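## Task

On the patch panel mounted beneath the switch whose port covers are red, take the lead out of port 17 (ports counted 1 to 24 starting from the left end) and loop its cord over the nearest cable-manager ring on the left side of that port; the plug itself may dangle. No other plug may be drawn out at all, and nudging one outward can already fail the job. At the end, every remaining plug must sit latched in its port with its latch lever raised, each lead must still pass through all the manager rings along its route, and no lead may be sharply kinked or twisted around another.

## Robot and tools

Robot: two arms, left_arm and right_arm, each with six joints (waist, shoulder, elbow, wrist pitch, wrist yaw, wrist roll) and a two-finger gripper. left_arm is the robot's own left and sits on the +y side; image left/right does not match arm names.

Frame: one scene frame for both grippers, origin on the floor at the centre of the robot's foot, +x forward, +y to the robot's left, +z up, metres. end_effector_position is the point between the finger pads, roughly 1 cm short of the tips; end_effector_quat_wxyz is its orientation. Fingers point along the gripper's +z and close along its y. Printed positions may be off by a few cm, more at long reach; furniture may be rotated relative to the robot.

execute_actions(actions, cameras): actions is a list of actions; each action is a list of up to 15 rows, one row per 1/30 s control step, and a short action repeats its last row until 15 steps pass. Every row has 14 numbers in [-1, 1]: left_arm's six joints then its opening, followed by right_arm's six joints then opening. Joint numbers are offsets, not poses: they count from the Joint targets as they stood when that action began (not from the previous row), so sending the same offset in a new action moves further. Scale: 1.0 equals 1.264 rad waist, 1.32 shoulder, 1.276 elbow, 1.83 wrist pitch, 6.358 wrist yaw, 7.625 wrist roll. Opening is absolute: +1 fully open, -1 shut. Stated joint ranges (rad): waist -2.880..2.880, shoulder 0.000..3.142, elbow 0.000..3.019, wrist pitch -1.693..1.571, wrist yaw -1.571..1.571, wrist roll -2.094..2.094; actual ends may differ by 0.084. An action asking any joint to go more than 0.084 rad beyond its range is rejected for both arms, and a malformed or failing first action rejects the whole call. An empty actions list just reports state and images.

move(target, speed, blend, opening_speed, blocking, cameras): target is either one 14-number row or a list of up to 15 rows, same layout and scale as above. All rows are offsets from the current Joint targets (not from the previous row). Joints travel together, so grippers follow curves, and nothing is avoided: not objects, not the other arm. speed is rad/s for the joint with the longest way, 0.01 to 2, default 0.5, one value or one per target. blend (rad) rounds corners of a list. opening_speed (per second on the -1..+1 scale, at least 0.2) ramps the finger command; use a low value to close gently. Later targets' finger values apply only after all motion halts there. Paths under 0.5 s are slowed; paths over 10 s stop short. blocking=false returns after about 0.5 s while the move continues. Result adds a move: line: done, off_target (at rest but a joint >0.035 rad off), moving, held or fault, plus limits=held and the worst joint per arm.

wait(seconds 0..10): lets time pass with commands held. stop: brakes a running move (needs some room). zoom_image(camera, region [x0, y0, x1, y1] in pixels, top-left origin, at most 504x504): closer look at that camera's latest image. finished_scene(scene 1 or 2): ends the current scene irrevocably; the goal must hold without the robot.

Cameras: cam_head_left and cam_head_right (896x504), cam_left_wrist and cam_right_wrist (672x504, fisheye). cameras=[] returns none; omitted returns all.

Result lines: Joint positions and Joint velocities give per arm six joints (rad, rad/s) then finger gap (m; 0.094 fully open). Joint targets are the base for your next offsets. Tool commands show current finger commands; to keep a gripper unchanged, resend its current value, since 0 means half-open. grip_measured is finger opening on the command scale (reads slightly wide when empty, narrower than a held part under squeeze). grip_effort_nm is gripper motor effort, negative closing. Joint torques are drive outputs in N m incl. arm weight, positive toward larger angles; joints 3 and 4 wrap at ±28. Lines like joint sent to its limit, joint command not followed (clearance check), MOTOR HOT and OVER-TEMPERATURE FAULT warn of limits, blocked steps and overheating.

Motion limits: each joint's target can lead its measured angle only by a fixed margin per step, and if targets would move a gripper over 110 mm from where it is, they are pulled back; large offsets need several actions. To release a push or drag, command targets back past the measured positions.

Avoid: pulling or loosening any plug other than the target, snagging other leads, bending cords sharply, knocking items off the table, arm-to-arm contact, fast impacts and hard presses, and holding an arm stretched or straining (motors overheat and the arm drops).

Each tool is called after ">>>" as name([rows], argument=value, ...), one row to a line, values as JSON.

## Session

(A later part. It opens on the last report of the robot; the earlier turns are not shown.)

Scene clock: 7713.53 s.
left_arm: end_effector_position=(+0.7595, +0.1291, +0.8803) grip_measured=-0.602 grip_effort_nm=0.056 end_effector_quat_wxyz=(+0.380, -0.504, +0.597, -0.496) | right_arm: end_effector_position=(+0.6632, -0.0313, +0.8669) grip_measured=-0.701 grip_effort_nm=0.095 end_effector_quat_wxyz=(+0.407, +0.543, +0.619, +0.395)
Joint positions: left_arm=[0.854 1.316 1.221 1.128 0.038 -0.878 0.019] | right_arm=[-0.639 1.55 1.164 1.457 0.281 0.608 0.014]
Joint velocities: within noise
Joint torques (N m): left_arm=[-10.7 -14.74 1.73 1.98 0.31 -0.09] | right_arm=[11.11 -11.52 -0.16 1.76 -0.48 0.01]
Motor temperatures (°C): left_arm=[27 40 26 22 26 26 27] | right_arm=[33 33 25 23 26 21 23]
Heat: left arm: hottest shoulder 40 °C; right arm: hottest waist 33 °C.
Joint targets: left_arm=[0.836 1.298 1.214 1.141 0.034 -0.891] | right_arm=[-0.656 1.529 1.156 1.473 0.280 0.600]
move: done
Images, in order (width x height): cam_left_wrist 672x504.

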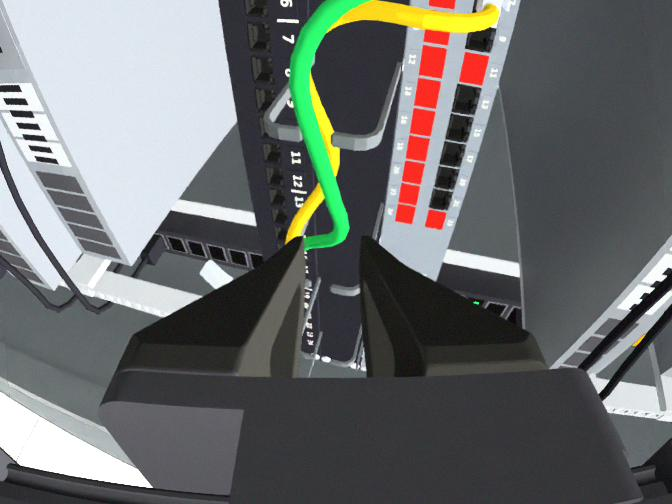

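>>> move([
  [0, 0.03, 0.02, 0, 0, 0, -0.55, 0, 0, 0, 0, 0, 0, -0.7],
  [0, 0.0545, 0.0846, -0.0432, 0, 0, -0.55, 0, 0, 0, 0, 0, 0, -0.7],
], speed=0.2, cameras=["cam_left_wrist"])

>>> zoom_image(camera="cam_left_wrist", region=[240, 60, 440, 320])

Scene clock: 7731.33 s.
left_arm: end_effector_position=(+0.7858, +0.1286, +0.8788) grip_measured=-0.552 grip_effort_nm=0.056 end_effector_quat_wxyz=(+0.383, -0.504, +0.594, -0.496) | right_arm: end_effector_position=(+0.6632, -0.0313, +0.8669) grip_measured=-0.701 grip_effort_nm=0.100 end_effector_quat_wxyz=(+0.407, +0.543, +0.619, +0.395)
Joint positions: left_arm=[0.854 1.335 1.303 1.071 0.038 -0.879 0.021] | right_arm=[-0.639 1.55 1.164 1.457 0.281 0.608 0.014]
Joint velocities: within noise
Joint torques (N m): left_arm=[-10.99 -11.69 4.07 1.09 0.31 -0.09] | right_arm=[10.87 -11.46 -0.23 1.7 -0.5 0.02]
Motor temperatures (°C): left_arm=[27 40 26 22 26 26 27] | right_arm=[33 33 25 23 26 21 23]
Heat: left arm: hottest shoulder 40 °C; right arm: hottest waist 33 °C.
Joint targets: left_arm=[0.836 1.370 1.322 1.062 0.034 -0.891] | right_arm=[-0.656 1.529 1.156 1.473 0.280 0.600]
move: done
Images, in order (width x height): cam_left_wrist 672x504.

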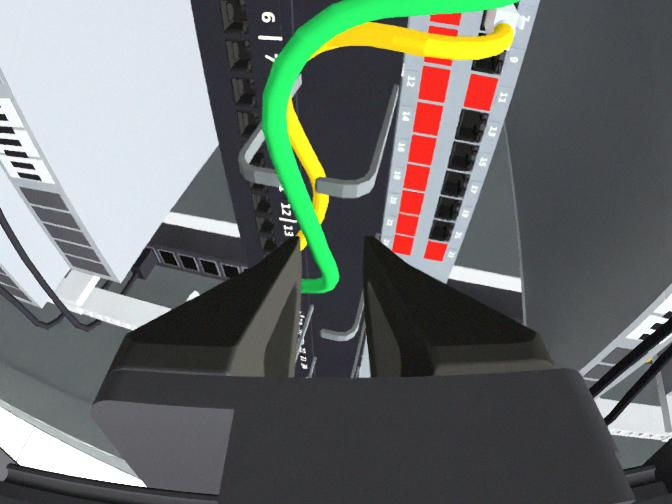

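Scaled by 1.938 from the camera's 672x504 image, which has a finer 960x720 frame.

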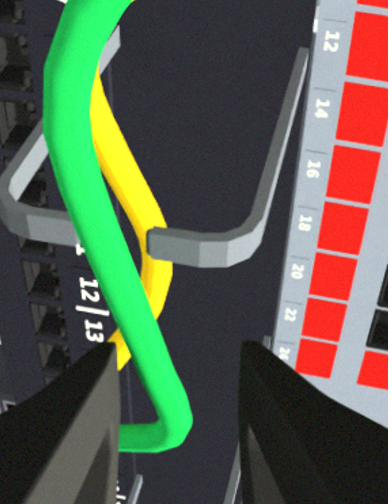

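>>> move([
  [0, 0.006, 0.0235, -0.0142, 0, 0, -0.55, 0, 0, 0, 0, 0, 0, -0.7],
  [0, 0.006, 0.0235, -0.0142, 0, 0, -0.97, 0, 0, 0, 0, 0, 0, -0.7],
], speed=0.2, opening_speed=0.3, cameras=["cam_left_wrist"])

>>> zoom_image(camera="cam_left_wrist", region=[240, 60, 440, 320])

Scene clock: 7740.90 s.
left_arm: end_effector_position=(+0.7939, +0.1268, +0.8764) grip_measured=-0.905 grip_effort_nm=-1.018 end_effector_quat_wxyz=(+0.378, -0.506, +0.595, -0.497) | right_arm: end_effector_position=(+0.6632, -0.0313, +0.8669) grip_measured=-0.701 grip_effort_nm=0.100 end_effector_quat_wxyz=(+0.407, +0.543, +0.619, +0.395)
Joint positions: left_arm=[0.854 1.343 1.332 1.044 0.038 -0.885 0.004] | right_arm=[-0.639 1.55 1.164 1.457 0.281 0.608 0.014]
Joint velocities: within noise
Joint torques (N m): left_arm=[-11.11 -12.04 4.33 1.14 0.31 -0.03] | right_arm=[11.05 -11.46 -0.2 1.77 -0.49 0.03]
Motor temperatures (°C): left_arm=[27 40 26 22 26 26 27] | right_arm=[33 33 25 23 26 21 23]
Heat: left arm: hottest shoulder 40 °C; right arm: hottest waist 33 °C.
Joint targets: left_arm=[0.836 1.378 1.352 1.036 0.034 -0.891] | right_arm=[-0.656 1.529 1.156 1.473 0.280 0.600]
move: done; target 2's new numbers were sent with left_arm's shoulder 0.037 rad from that target
Images, in order (width x height): cam_left_wrist 672x504.

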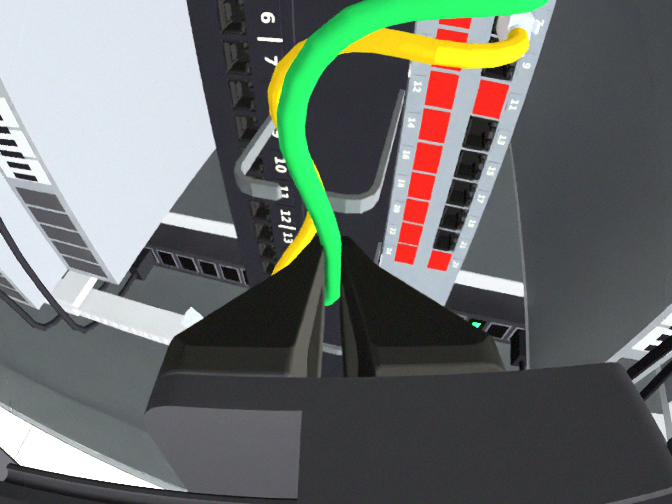

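Scaled by 1.938 from the camera's 672x504 image, which has a finer 960x720 frame.

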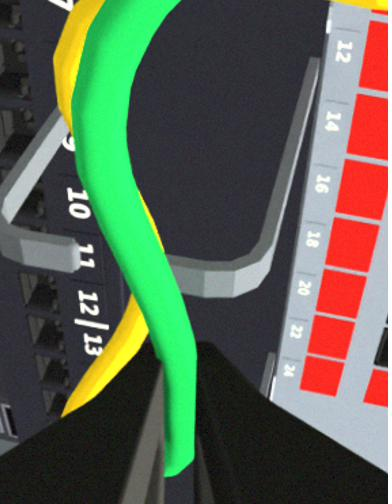

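>>> move([
  [0.0451,0,0.001,0,0,0,-0.97,0,0,0,0,0,0,-0.7],
  [0.049,0.0091,0.0408,-0.0213,0,0,-0.97,0,0,0,0,0,0,-0.7],
  [0.0609,0.0288,0.0784,-0.0322,0,0,-0.97,0,0,0,0,0,0,-0.7],
  [0.0736,0.047,0.0964,-0.0322,0,0,-0.97,0,0,0,0,0,0,-0.7],
], speed=0.15, blend=0.01, cameras=["cam_left_wrist", "cam_right_wrist"])

>>> zoom_image(camera="cam_right_wrist", region=[150, 0, 390, 300])

Scene clock: 7781.83 s.
left_arm: end_effector_position=(+0.8150, +0.1264, +0.8508) grip_measured=-0.907 grip_effort_nm=-1.057 end_effector_quat_wxyz=(+0.381, -0.500, +0.604, -0.489) | right_arm: end_effector_position=(+0.6632, -0.0313, +0.8669) grip_measured=-0.701 grip_effort_nm=0.100 end_effector_quat_wxyz=(+0.407, +0.543, +0.619, +0.395)
Joint positions: left_arm=[0.886 1.402 1.435 0.991 0.049 -0.887 0.004] | right_arm=[-0.639 1.55 1.164 1.457 0.281 0.608 0.014]
Joint velocities: within noise
Joint torques (N m): left_arm=[-6.18 -12.69 6.05 0.83 -0.1 0] | right_arm=[10.99 -11.69 -0.18 1.69 -0.51 0.03]
Motor temperatures (°C): left_arm=[27 41 27 22 26 26 29] | right_arm=[33 33 24 23 26 21 23]
Heat: left arm: hottest shoulder 41 °C; right arm: hottest waist 33 °C.
Joint targets: left_arm=[0.929 1.440 1.475 0.977 0.034 -0.891] | right_arm=[-0.656 1.529 1.156 1.473 0.280 0.600]
move: off_target (left_arm); left_arm: the waist is farthest, 0.043 rad from its target
Images, in order (width x height): cam_left_wrist 672x504, cam_right_wrist 672x504.

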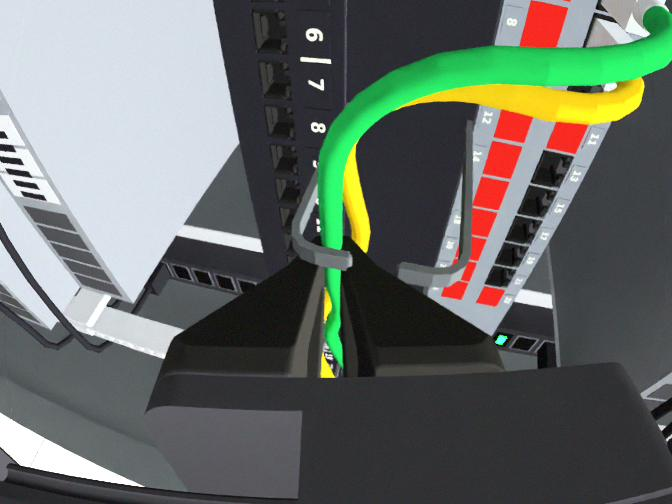

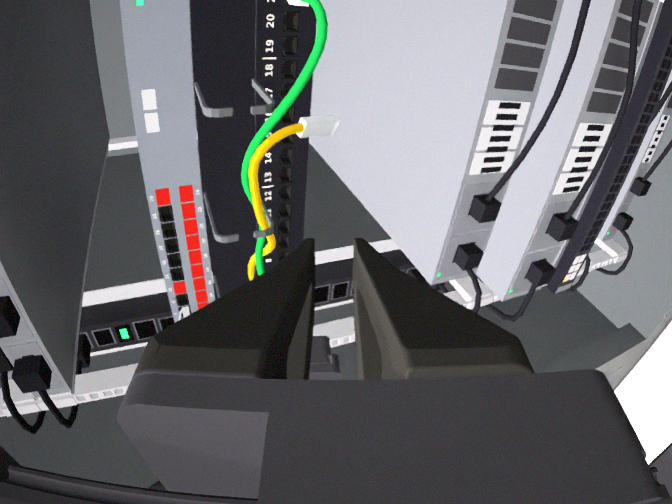

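Scaled by 1.680 from the camera's 672x504 image, which has a finer 960x720 frame.

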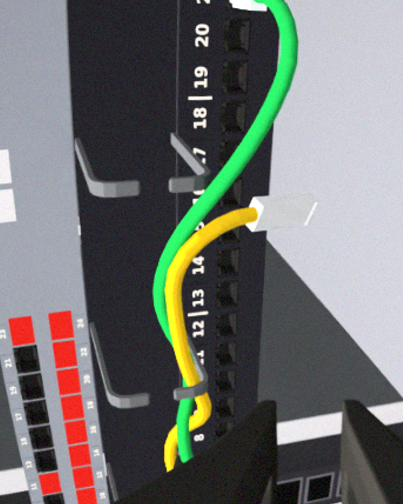

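>>> move(target=[0,0,0,0,0,0,-0.97,-0.0688,0.0621,0.2257,-0.1027,-0.0064,0.0257,-0.5], speed=0.25, cameras=["cam_right_wrist"])

>>> zoom_image(camera="cam_right_wrist", region=[220, 60, 460, 340])

Scene clock: 7828.23 s.
left_arm: end_effector_position=(+0.8150, +0.1264, +0.8508) grip_measured=-0.907 grip_effort_nm=-1.062 end_effector_quat_wxyz=(+0.381, -0.501, +0.604, -0.489) | right_arm: end_effector_position=(+0.7535, -0.0556, +0.8342) grip_measured=-0.501 grip_effort_nm=0.105 end_effector_quat_wxyz=(+0.415, +0.579, +0.564, +0.417)
Joint positions: left_arm=[0.886 1.402 1.435 0.991 0.049 -0.888 0.004] | right_arm=[-0.725 1.592 1.428 1.296 0.243 0.781 0.023]
Joint velocities: within noise
Joint torques (N m): left_arm=[-6.24 -12.57 6.04 0.91 -0.11 -0.01] | right_arm=[10.93 -11.05 2.99 0.77 -0.56 0.25]
Motor temperatures (°C): left_arm=[27 39 28 22 26 26 30] | right_arm=[33 33 24 23 26 21 23]
Heat: left arm: hottest shoulder 39 °C; right arm: hottest waist 33 °C.
Joint targets: left_arm=[0.929 1.440 1.475 0.977 0.034 -0.891] | right_arm=[-0.743 1.611 1.444 1.285 0.240 0.796]
move: off_target (left_arm); left_arm: the waist is farthest, 0.043 rad from its target
Images, in order (width x height): cam_right_wrist 672x504.

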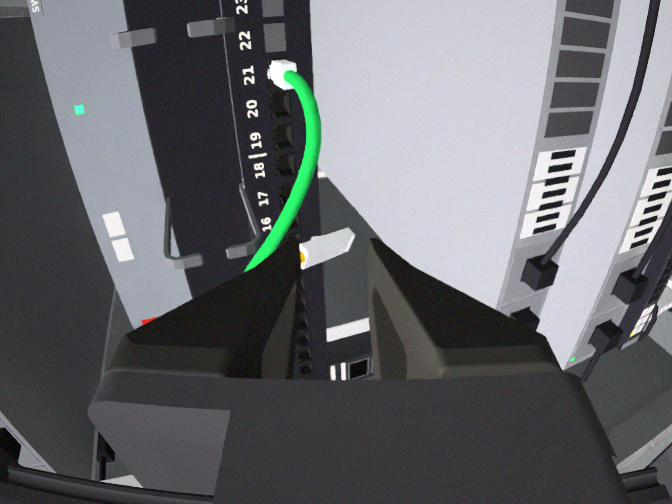

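Scaled by 1.800 from the camera's 672x504 image, which has a finer 960x720 frame.

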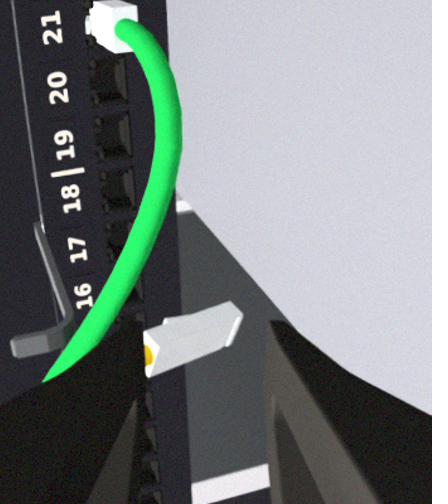

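>>> move(target=[0,0,0,0,0,0,-0.97,-0.0051,0.0148,0.1215,-0.0743,0,0,-0.5], speed=0.2, cameras=["cam_right_wrist"])

>>> zoom_image(camera="cam_right_wrist", region=[220, 60, 460, 340])

Scene clock: 7864.43 s.
left_arm: end_effector_position=(+0.8150, +0.1264, +0.8508) grip_measured=-0.907 grip_effort_nm=-1.062 end_effector_quat_wxyz=(+0.381, -0.501, +0.604, -0.489) | right_arm: end_effector_position=(+0.8035, -0.0567, +0.8320) grip_measured=-0.501 grip_effort_nm=0.100 end_effector_quat_wxyz=(+0.415, +0.579, +0.566, +0.415)
Joint positions: left_arm=[0.886 1.402 1.435 0.991 0.049 -0.888 0.004] | right_arm=[-0.729 1.61 1.578 1.16 0.243 0.783 0.023]
Joint velocities: within noise
Joint torques (N m): left_arm=[-6.24 -12.75 6.15 0.91 -0.11 0.01] | right_arm=[11.75 -12.34 4.21 0.72 -0.53 0.25]
Motor temperatures (°C): left_arm=[27 39 28 22 26 26 31] | right_arm=[33 33 25 23 26 21 23]
Heat: left arm: hottest shoulder 39 °C; right arm: hottest waist 33 °C.
Joint targets: left_arm=[0.929 1.440 1.475 0.977 0.034 -0.891] | right_arm=[-0.749 1.631 1.599 1.149 0.239 0.796]
move: off_target (left_arm); left_arm: the waist is farthest, 0.043 rad from its target
Images, in order (width x height): cam_right_wrist 672x504.

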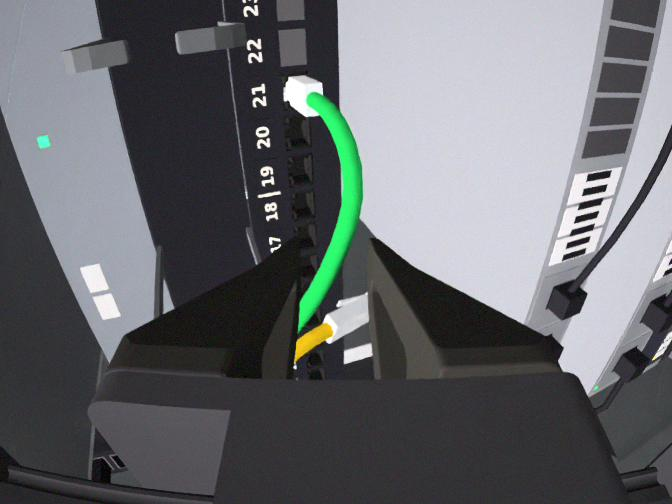

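Scaled by 1.800 from the camera's 672x504 image, which has a finer 960x720 frame.

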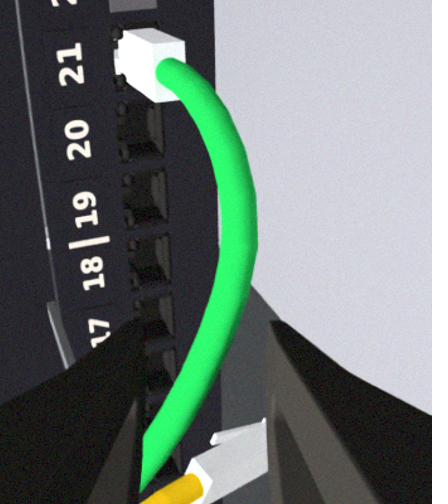

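>>> move(target=[0,0,0,0,0,0,-0.97,0,0,0,0,0,0,-0.97], opening_speed=0.3, cameras=["cam_right_wrist"])

Scene clock: 7878.13 s.
left_arm: end_effector_position=(+0.8150, +0.1264, +0.8508) grip_measured=-0.907 grip_effort_nm=-1.057 end_effector_quat_wxyz=(+0.381, -0.501, +0.604, -0.489) | right_arm: end_effector_position=(+0.8016, -0.0573, +0.8271) grip_measured=-0.890 grip_effort_nm=-0.974 end_effector_quat_wxyz=(+0.414, +0.580, +0.567, +0.414)
Joint positions: left_arm=[0.886 1.402 1.435 0.991 0.049 -0.888 0.004] | right_arm=[-0.736 1.614 1.578 1.16 0.243 0.79 0.005]
Joint velocities: within noise
Joint torques (N m): left_arm=[-6.3 -12.63 6.02 0.92 -0.11 0] | right_arm=[11.81 -12.63 4.18 0.72 -0.53 0.15]
Motor temperatures (°C): left_arm=[26 39 29 22 26 26 31] | right_arm=[33 34 25 23 26 21 23]
Heat: left arm: hottest shoulder 39 °C; right arm: hottest shoulder 34 °C.
Joint targets: left_arm=[0.929 1.440 1.475 0.977 0.034 -0.891] | right_arm=[-0.749 1.631 1.599 1.149 0.240 0.796]
move: off_target (left_arm); left_arm: the waist is farthest, 0.043 rad from its target
Images, in order (width x height): cam_right_wrist 672x504.

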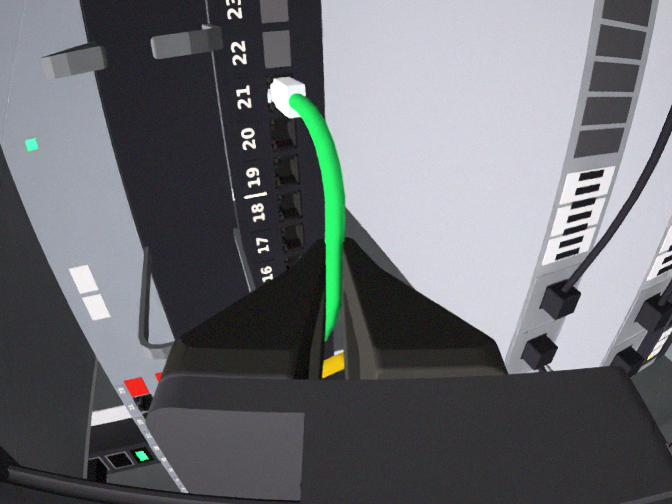

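>>> move(target=[0,0,0,0,0,0,-0.97,-0.026,0.029,0.008,0.024,0,0,-0.97], speed=0.12)

>>> zoom_image(camera="cam_head_left", region=[380, 190, 640, 340])

Scene clock: 7892.83 s.
left_arm: end_effector_position=(+0.8153, +0.1263, +0.8509) grip_measured=-0.907 grip_effort_nm=-1.057 end_effector_quat_wxyz=(+0.381, -0.501, +0.603, -0.490) | right_arm: end_effector_position=(+0.8001, -0.0583, +0.8171) grip_measured=-0.892 grip_effort_nm=-0.994 end_effector_quat_wxyz=(+0.423, +0.577, +0.564, +0.413)
Joint positions: left_arm=[0.886 1.402 1.436 0.99 0.05 -0.89 0.004] | right_arm=[-0.751 1.639 1.597 1.18 0.235 0.791 0.005]
Joint velocities: within noise
Joint torques (N m): left_arm=[-6.07 -12.4 6 0.94 -0.12 0.02] | right_arm=[10.52 -11.52 3.49 1.78 -0.25 0.17]
Motor temperatures (°C): left_arm=[26 39 29 22 26 26 31] | right_arm=[33 34 26 23 26 21 24]
Heat: left arm: hottest shoulder 39 °C; right arm: hottest shoulder 34 °C.
Joint targets: left_arm=[0.929 1.440 1.476 0.977 0.035 -0.891] | right_arm=[-0.782 1.669 1.609 1.193 0.240 0.796]
move: off_target (left_arm); left_arm: the waist is farthest, 0.043 rad from its target

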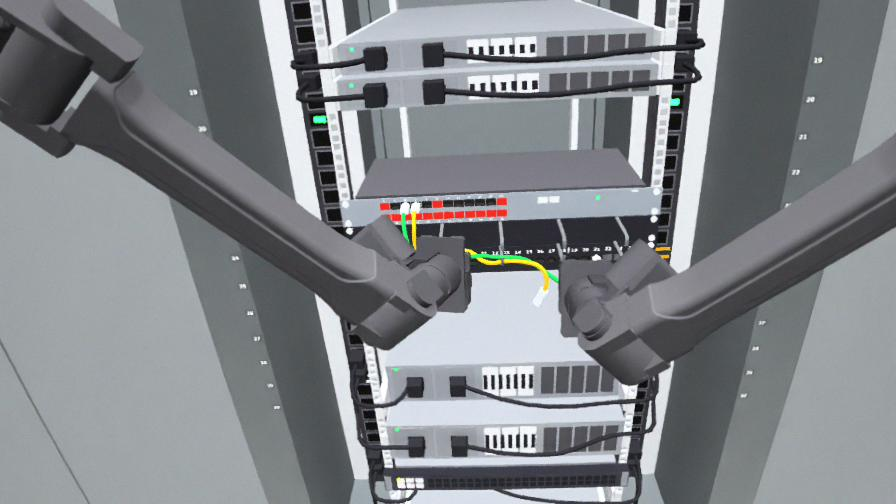

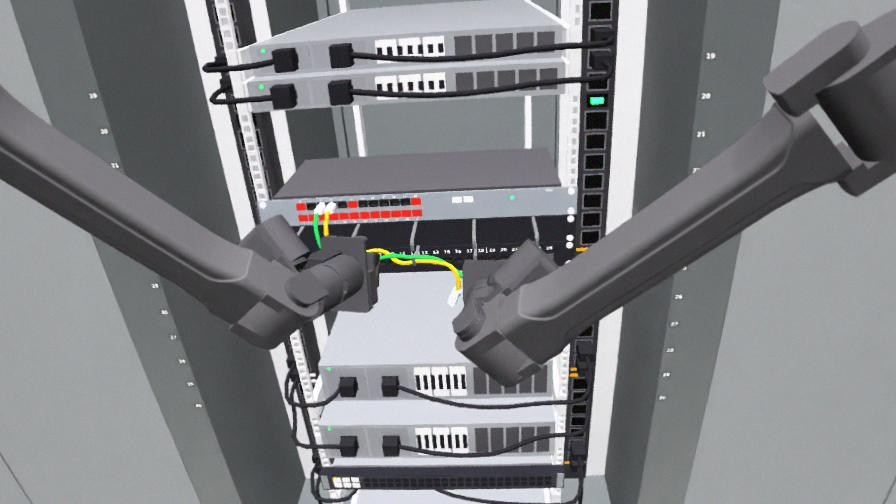

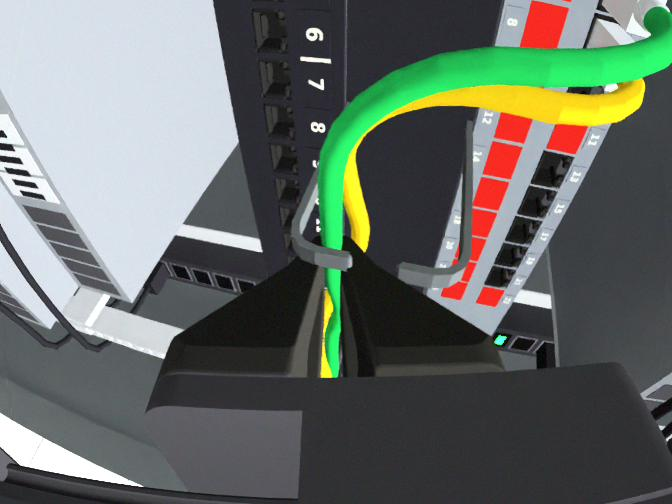

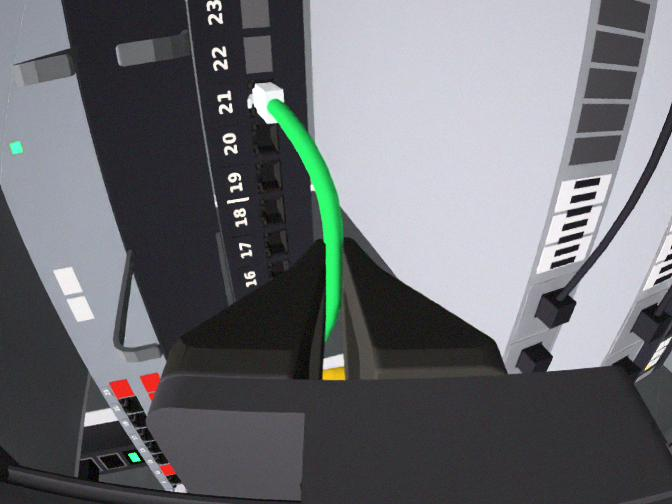

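Scaled by 1.938 from the camera's 896x504 image, which has a finer 1280x720 frame.

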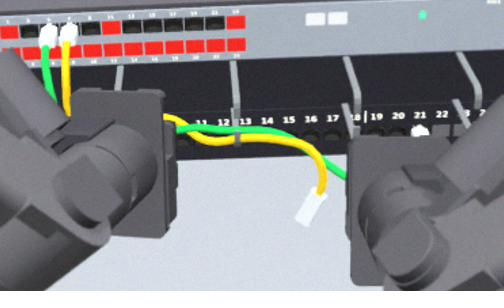

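>>> move(target=[0,0,0,0,0,0,-0.97,-0.0237,0.0265,0.0078,0.0104,0,0,-0.97], speed=0.12, cameras=["cam_head_left", "cam_left_wrist"])

>>> zoom_image(camera="cam_head_left", region=[380, 190, 640, 340])

Scene clock: 7900.97 s.
left_arm: end_effector_position=(+0.8154, +0.1261, +0.8509) grip_measured=-0.907 grip_effort_nm=-1.062 end_effector_quat_wxyz=(+0.380, -0.501, +0.603, -0.490) | right_arm: end_effector_position=(+0.8002, -0.0585, +0.8107) grip_measured=-0.892 grip_effort_nm=-0.994 end_effector_quat_wxyz=(+0.433, +0.573, +0.559, +0.415)
Joint positions: left_arm=[0.886 1.403 1.437 0.99 0.05 -0.891 0.004] | right_arm=[-0.763 1.663 1.618 1.203 0.223 0.791 0.005]
Joint velocities: within noise
Joint torques (N m): left_arm=[-6.12 -12.63 5.93 0.92 -0.15 0.02] | right_arm=[9 -10.7 2.52 1.65 0.23 0.16]
Motor temperatures (°C): left_arm=[26 39 29 22 26 26 31] | right_arm=[33 33 26 23 26 21 24]
Heat: left arm: hottest shoulder 39 °C; right arm: hottest waist 33 °C.
Joint targets: left_arm=[0.929 1.440 1.475 0.977 0.034 -0.891] | right_arm=[-0.812 1.704 1.619 1.212 0.239 0.796]
move: off_target (left_arm, right_arm); left_arm: the waist is farthest, 0.043 rad from its target; right_arm: the waist is farthest, 0.049 rad from its target
Images, in order (width x height): cam_head_left 896x504, cam_left_wrist 672x504.

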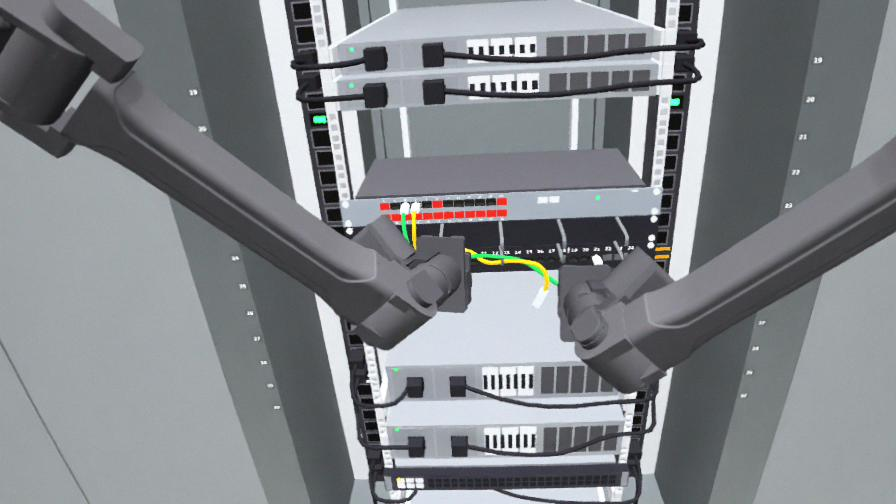

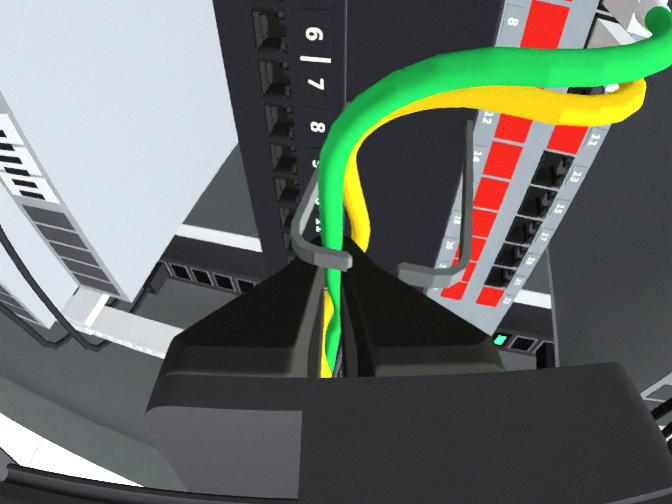

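Scaled by 1.938 from the camera's 896x504 image, which has a finer 1280x720 frame.

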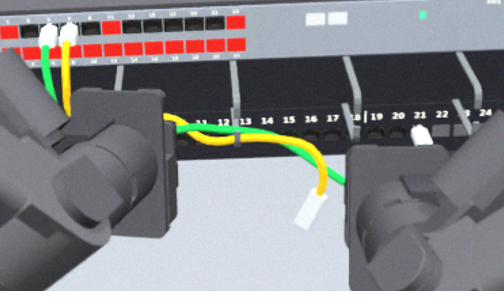

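>>> move(target=[0,0,0,0,0,0,-0.5,0,0,0,0,0,0,-0.97], opening_speed=0.2, cameras=["cam_left_wrist"])

>>> zoom_image(camera="cam_left_wrist", region=[240, 60, 500, 370])

Scene clock: 7911.33 s.
left_arm: end_effector_position=(+0.8129, +0.1258, +0.8429) grip_measured=-0.502 grip_effort_nm=0.061 end_effector_quat_wxyz=(+0.378, -0.501, +0.609, -0.485) | right_arm: end_effector_position=(+0.8000, -0.0587, +0.8101) grip_measured=-0.892 grip_effort_nm=-0.999 end_effector_quat_wxyz=(+0.433, +0.573, +0.560, +0.414)
Joint positions: left_arm=[0.894 1.411 1.439 0.983 0.047 -0.891 0.023] | right_arm=[-0.764 1.664 1.619 1.204 0.222 0.791 0.005]
Joint velocities: within noise
Joint torques (N m): left_arm=[-7 -13.39 5.78 1.2 -0.04 0.03] | right_arm=[9.29 -10.93 2.48 1.62 0.26 0.15]
Motor temperatures (°C): left_arm=[26 39 29 22 25 26 31] | right_arm=[33 33 25 23 26 21 25]
Heat: left arm: hottest shoulder 39 °C; right arm: hottest waist 33 °C.
Joint targets: left_arm=[0.929 1.440 1.475 0.977 0.035 -0.891] | right_arm=[-0.812 1.704 1.619 1.212 0.239 0.796]
move: off_target (left_arm, right_arm); left_arm: the elbow is farthest, 0.036 rad from its target; right_arm: the waist is farthest, 0.048 rad from its target
Images, in order (width x height): cam_left_wrist 672x504.

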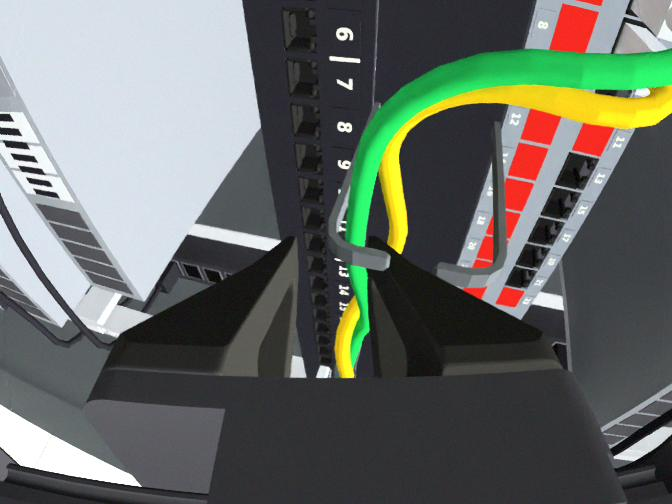

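Scaled by 1.626 from the camera's 672x504 image, which has a finer 960x720 frame.

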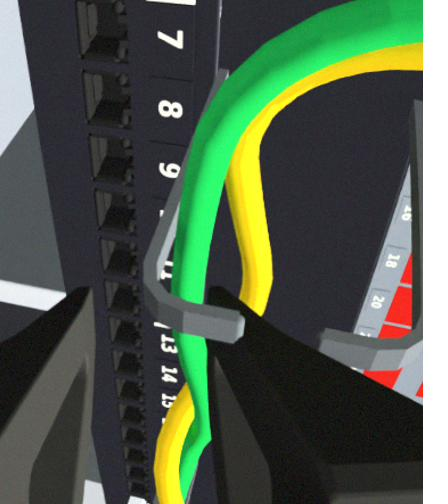

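>>> move(target=[-0.0506,-0.046,-0.054,0,0,0,-0.2,0,0,0,0,0,0,-0.97], opening_speed=0.3, speed=0.1, cameras=["cam_left_wrist"])

>>> zoom_image(camera="cam_left_wrist", region=[240, 60, 500, 370])

Scene clock: 7922.37 s.
left_arm: end_effector_position=(+0.8088, +0.1205, +0.8526) grip_measured=-0.202 grip_effort_nm=0.051 end_effector_quat_wxyz=(+0.369, -0.506, +0.607, -0.489) | right_arm: end_effector_position=(+0.7992, -0.0622, +0.8056) grip_measured=-0.892 grip_effort_nm=-1.004 end_effector_quat_wxyz=(+0.435, +0.571, +0.562, +0.411)
Joint positions: left_arm=[0.873 1.392 1.415 0.978 0.04 -0.891 0.037] | right_arm=[-0.773 1.666 1.619 1.204 0.223 0.791 0.005]
Joint velocities: within noise
Joint torques (N m): left_arm=[-10.7 -15.97 2.41 1.42 0.23 0.03] | right_arm=[9.76 -11.22 2.5 1.66 0.26 0.16]
Motor temperatures (°C): left_arm=[26 39 29 22 25 26 30] | right_arm=[33 33 25 23 26 21 25]
Heat: left arm: hottest shoulder 39 °C; right arm: hottest waist 33 °C.
Joint targets: left_arm=[0.865 1.379 1.407 0.977 0.035 -0.891] | right_arm=[-0.812 1.704 1.619 1.212 0.240 0.796]
move: off_target (right_arm); right_arm: the waist is farthest, 0.039 rad from its target
Images, in order (width x height): cam_left_wrist 672x504.

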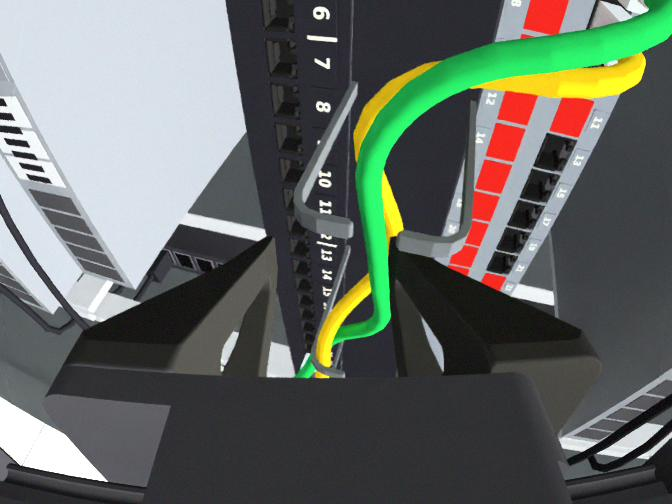

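Scaled by 1.626 from the camera's 672x504 image, which has a finer 960x720 frame.

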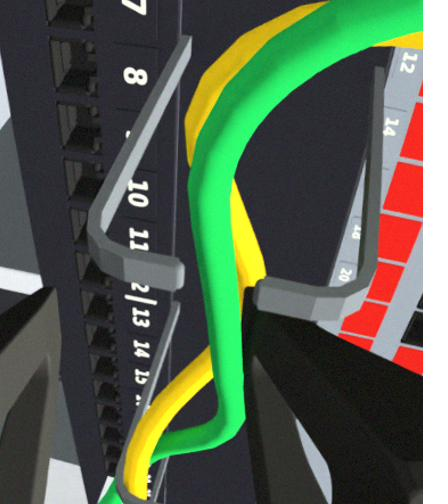

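>>> move(target=[0,0,0,0,0,0,-0.2,-0.028,0.015,0.012,0.0055,0,0,-0.97], speed=0.1)

>>> zoom_image(camera="cam_left_wrist", region=[240, 60, 500, 370])

Scene clock: 7938.53 s.
left_arm: end_effector_position=(+0.8088, +0.1205, +0.8526) grip_measured=-0.202 grip_effort_nm=0.051 end_effector_quat_wxyz=(+0.369, -0.506, +0.607, -0.489) | right_arm: end_effector_position=(+0.7996, -0.0658, +0.7986) grip_measured=-0.892 grip_effort_nm=-1.004 end_effector_quat_wxyz=(+0.443, +0.568, +0.561, +0.409)
Joint positions: left_arm=[0.873 1.392 1.415 0.978 0.04 -0.891 0.038] | right_arm=[-0.787 1.68 1.634 1.215 0.215 0.791 0.005]
Joint velocities: within noise
Joint torques (N m): left_arm=[-10.58 -16.03 2.36 1.4 0.24 0.03] | right_arm=[7.94 -10.93 2.48 1.58 0.53 0.15]
Motor temperatures (°C): left_arm=[27 39 28 22 26 26 30] | right_arm=[33 34 25 23 26 21 25]
Heat: left arm: hottest shoulder 39 °C; right arm: hottest shoulder 34 °C.
Joint targets: left_arm=[0.865 1.379 1.407 0.977 0.035 -0.891] | right_arm=[-0.848 1.724 1.634 1.222 0.240 0.796]
move: off_target (right_arm); right_arm: the waist is farthest, 0.060 rad from its target

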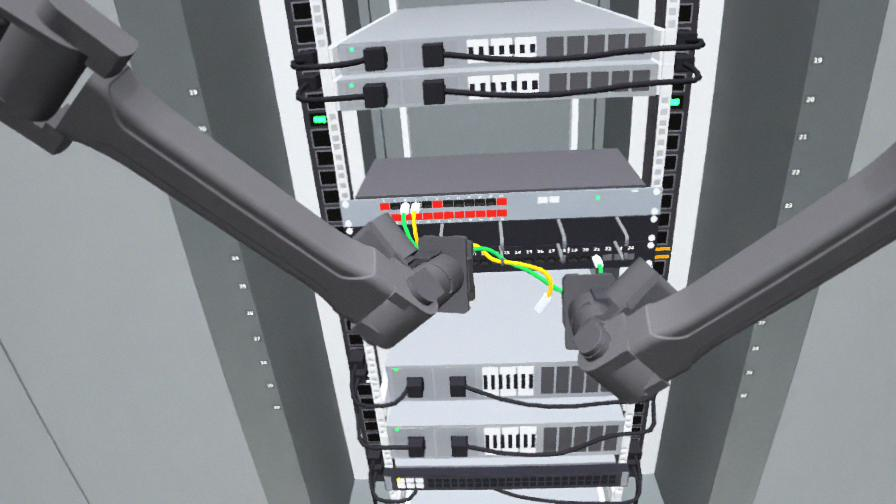

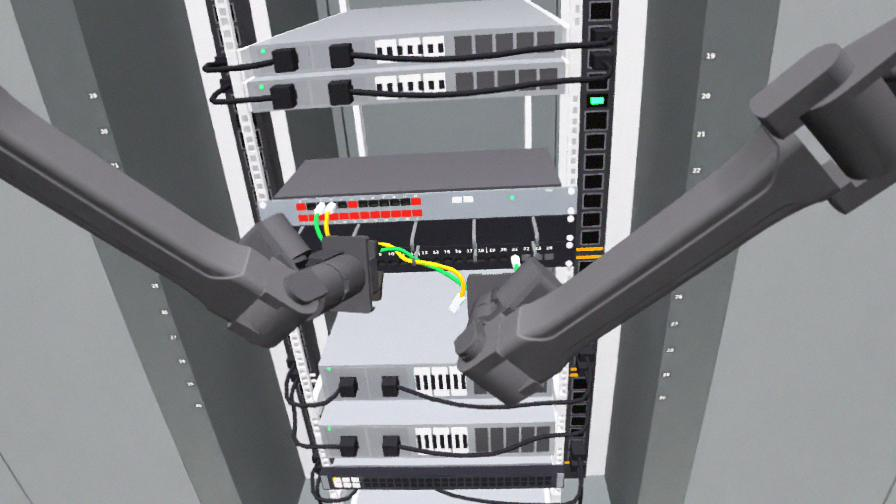

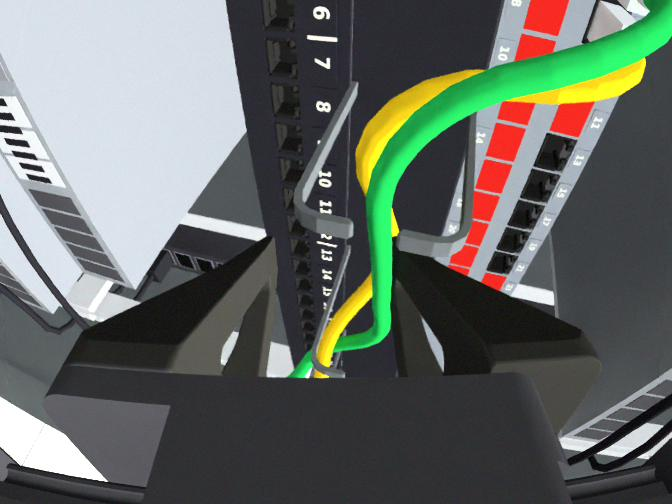

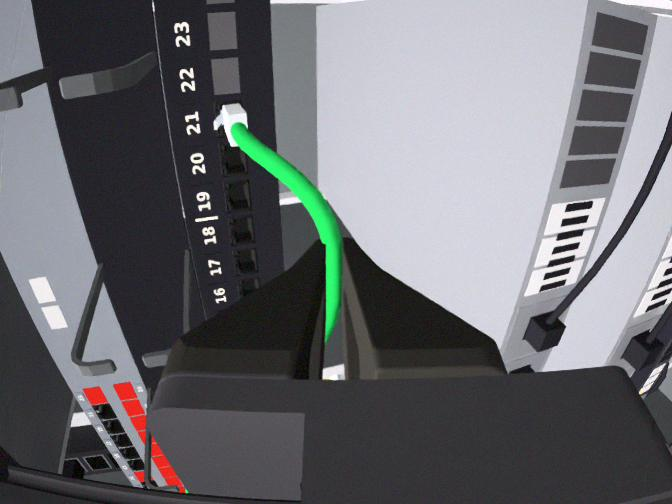

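Scaled by 1.626 from the camera's 672x504 image, which has a finer 960x720 frame.

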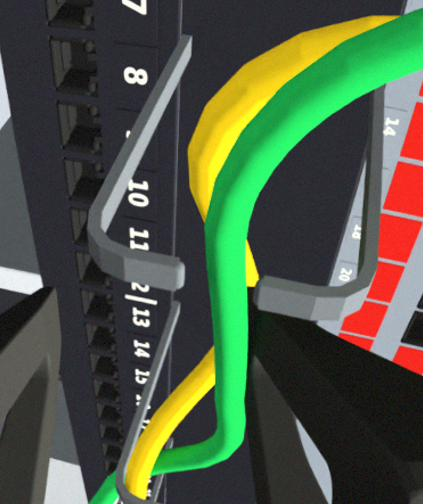

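>>> move(target=[0,-0.0205,-0.1144,0.0896,0,0,-0.2,0,0,0,0,0,0,-0.97], speed=0.2, cameras=["cam_left_wrist"])

>>> zoom_image(camera="cam_left_wrist", region=[240, 60, 500, 370])

Scene clock: 7958.33 s.
left_arm: end_effector_position=(+0.7611, +0.1221, +0.8562) grip_measured=-0.202 grip_effort_nm=0.046 end_effector_quat_wxyz=(+0.378, -0.506, +0.601, -0.490) | right_arm: end_effector_position=(+0.7996, -0.0676, +0.7970) grip_measured=-0.892 grip_effort_nm=-0.994 end_effector_quat_wxyz=(+0.444, +0.567, +0.561, +0.408)
Joint positions: left_arm=[0.873 1.371 1.267 1.127 0.038 -0.891 0.038] | right_arm=[-0.792 1.681 1.634 1.216 0.214 0.791 0.005]
Joint velocities: within noise
Joint torques (N m): left_arm=[-10.23 -15.03 1.69 2.1 0.3 0.01] | right_arm=[8.41 -10.7 2.48 1.58 0.6 0.14]
Motor temperatures (°C): left_arm=[27 40 28 22 26 26 29] | right_arm=[32 33 25 23 26 21 25]
Heat: left arm: hottest shoulder 40 °C; right arm: hottest shoulder 33 °C.
Joint targets: left_arm=[0.865 1.352 1.260 1.141 0.035 -0.891] | right_arm=[-0.848 1.724 1.635 1.222 0.240 0.796]
move: off_target (right_arm); right_arm: the waist is farthest, 0.056 rad from its target
Images, in order (width x height): cam_left_wrist 672x504.

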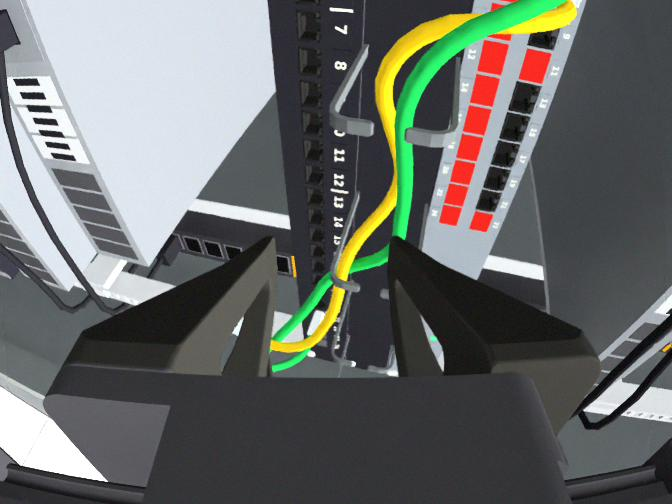

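Scaled by 1.626 from the camera's 672x504 image, which has a finer 960x720 frame.

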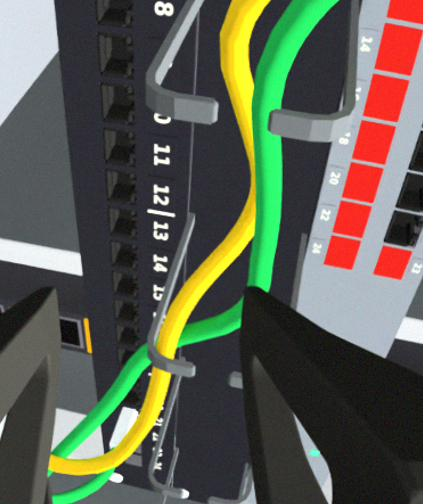

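>>> zoom_image(camera="cam_left_wrist", region=[300, 220, 400, 320])

>>> zoom_image(camera="cam_left_wrist", region=[340, 80, 470, 190])

Scaled by 5.040 from the camera's 672x504 image, which has a finer 960x720 frame.

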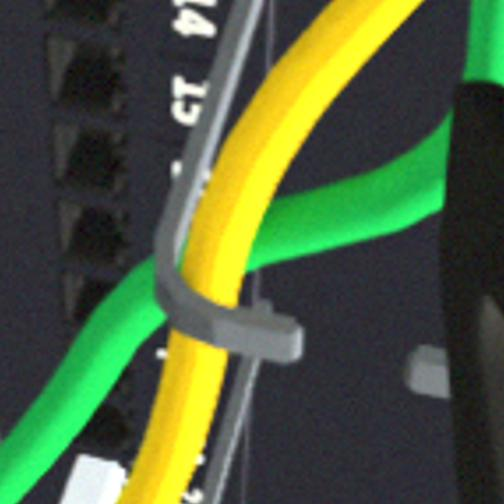

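Scaled by 3.877 from the camera's 672x504 image, which has a finer 960x720 frame.

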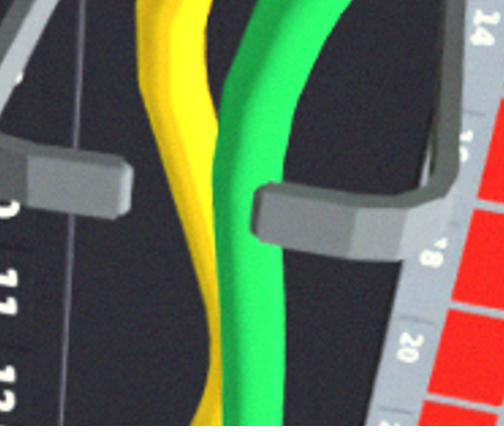

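>>> move(target=[0,0.035,-0.085,0.09,0,0,-0.2,0,0,0,0,0,0,-0.97], speed=0.25, cameras=["cam_left_wrist", "cam_head_left"])

>>> zoom_image(camera="cam_left_wrist", region=[330, 40, 470, 250])

Scene clock: 7994.50 s.
left_arm: end_effector_position=(+0.7237, +0.1278, +0.8648) grip_measured=-0.202 grip_effort_nm=0.051 end_effector_quat_wxyz=(+0.400, -0.506, +0.583, -0.494) | right_arm: end_effector_position=(+0.7996, -0.0676, +0.7970) grip_measured=-0.892 grip_effort_nm=-0.994 end_effector_quat_wxyz=(+0.444, +0.567, +0.561, +0.408)
Joint positions: left_arm=[0.873 1.371 1.159 1.292 0.038 -0.891 0.038] | right_arm=[-0.792 1.681 1.634 1.216 0.214 0.791 0.005]
Joint velocities: within noise
Joint torques (N m): left_arm=[-10.11 -11.11 0.9 2.1 0.29 0.02] | right_arm=[8.7 -10.93 2.51 1.54 0.57 0.15]
Motor temperatures (°C): left_arm=[27 43 27 22 26 26 29] | right_arm=[32 33 25 23 26 21 26]
Heat: left arm: hottest shoulder 43 °C; right arm: hottest shoulder 33 °C.
Joint targets: left_arm=[0.865 1.398 1.152 1.306 0.035 -0.891] | right_arm=[-0.848 1.724 1.635 1.222 0.240 0.796]
move: off_target (right_arm); right_arm: the waist is farthest, 0.056 rad from its target
Images, in order (width x height): cam_head_left 896x504, cam_left_wrist 672x504.

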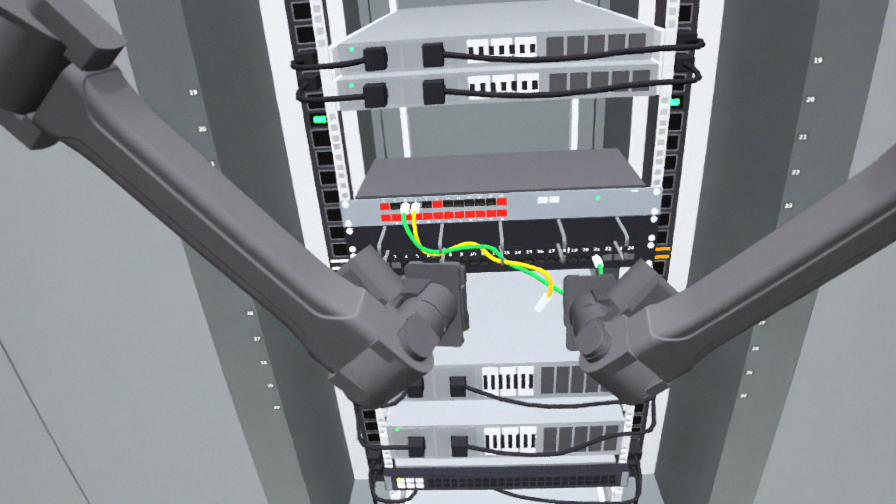

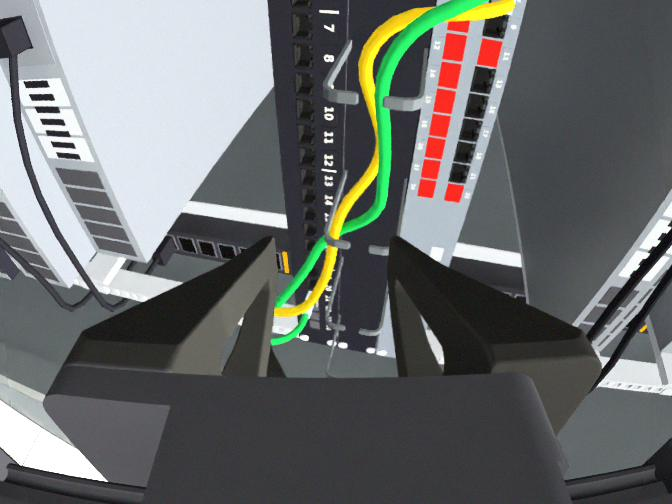

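Scaled by 2.400 from the camera's 672x504 image, which has a finer 960x720 frame.

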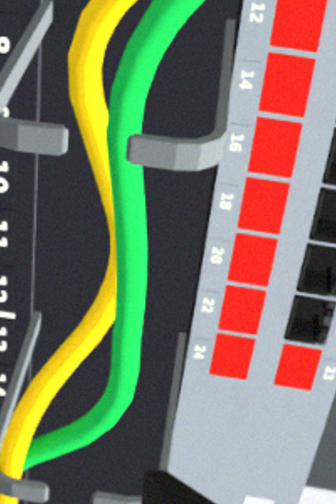

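>>> zoom_image(camera="cam_head_left", region=[370, 190, 620, 320])

Scaled by 2.016 from the camera's 896x504 image, which has a finer 1280x720 frame.

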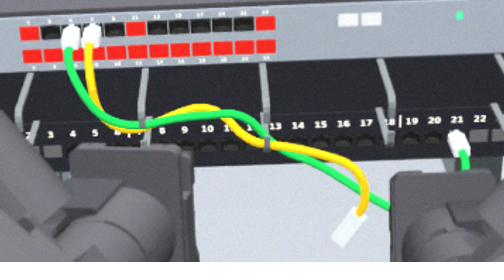

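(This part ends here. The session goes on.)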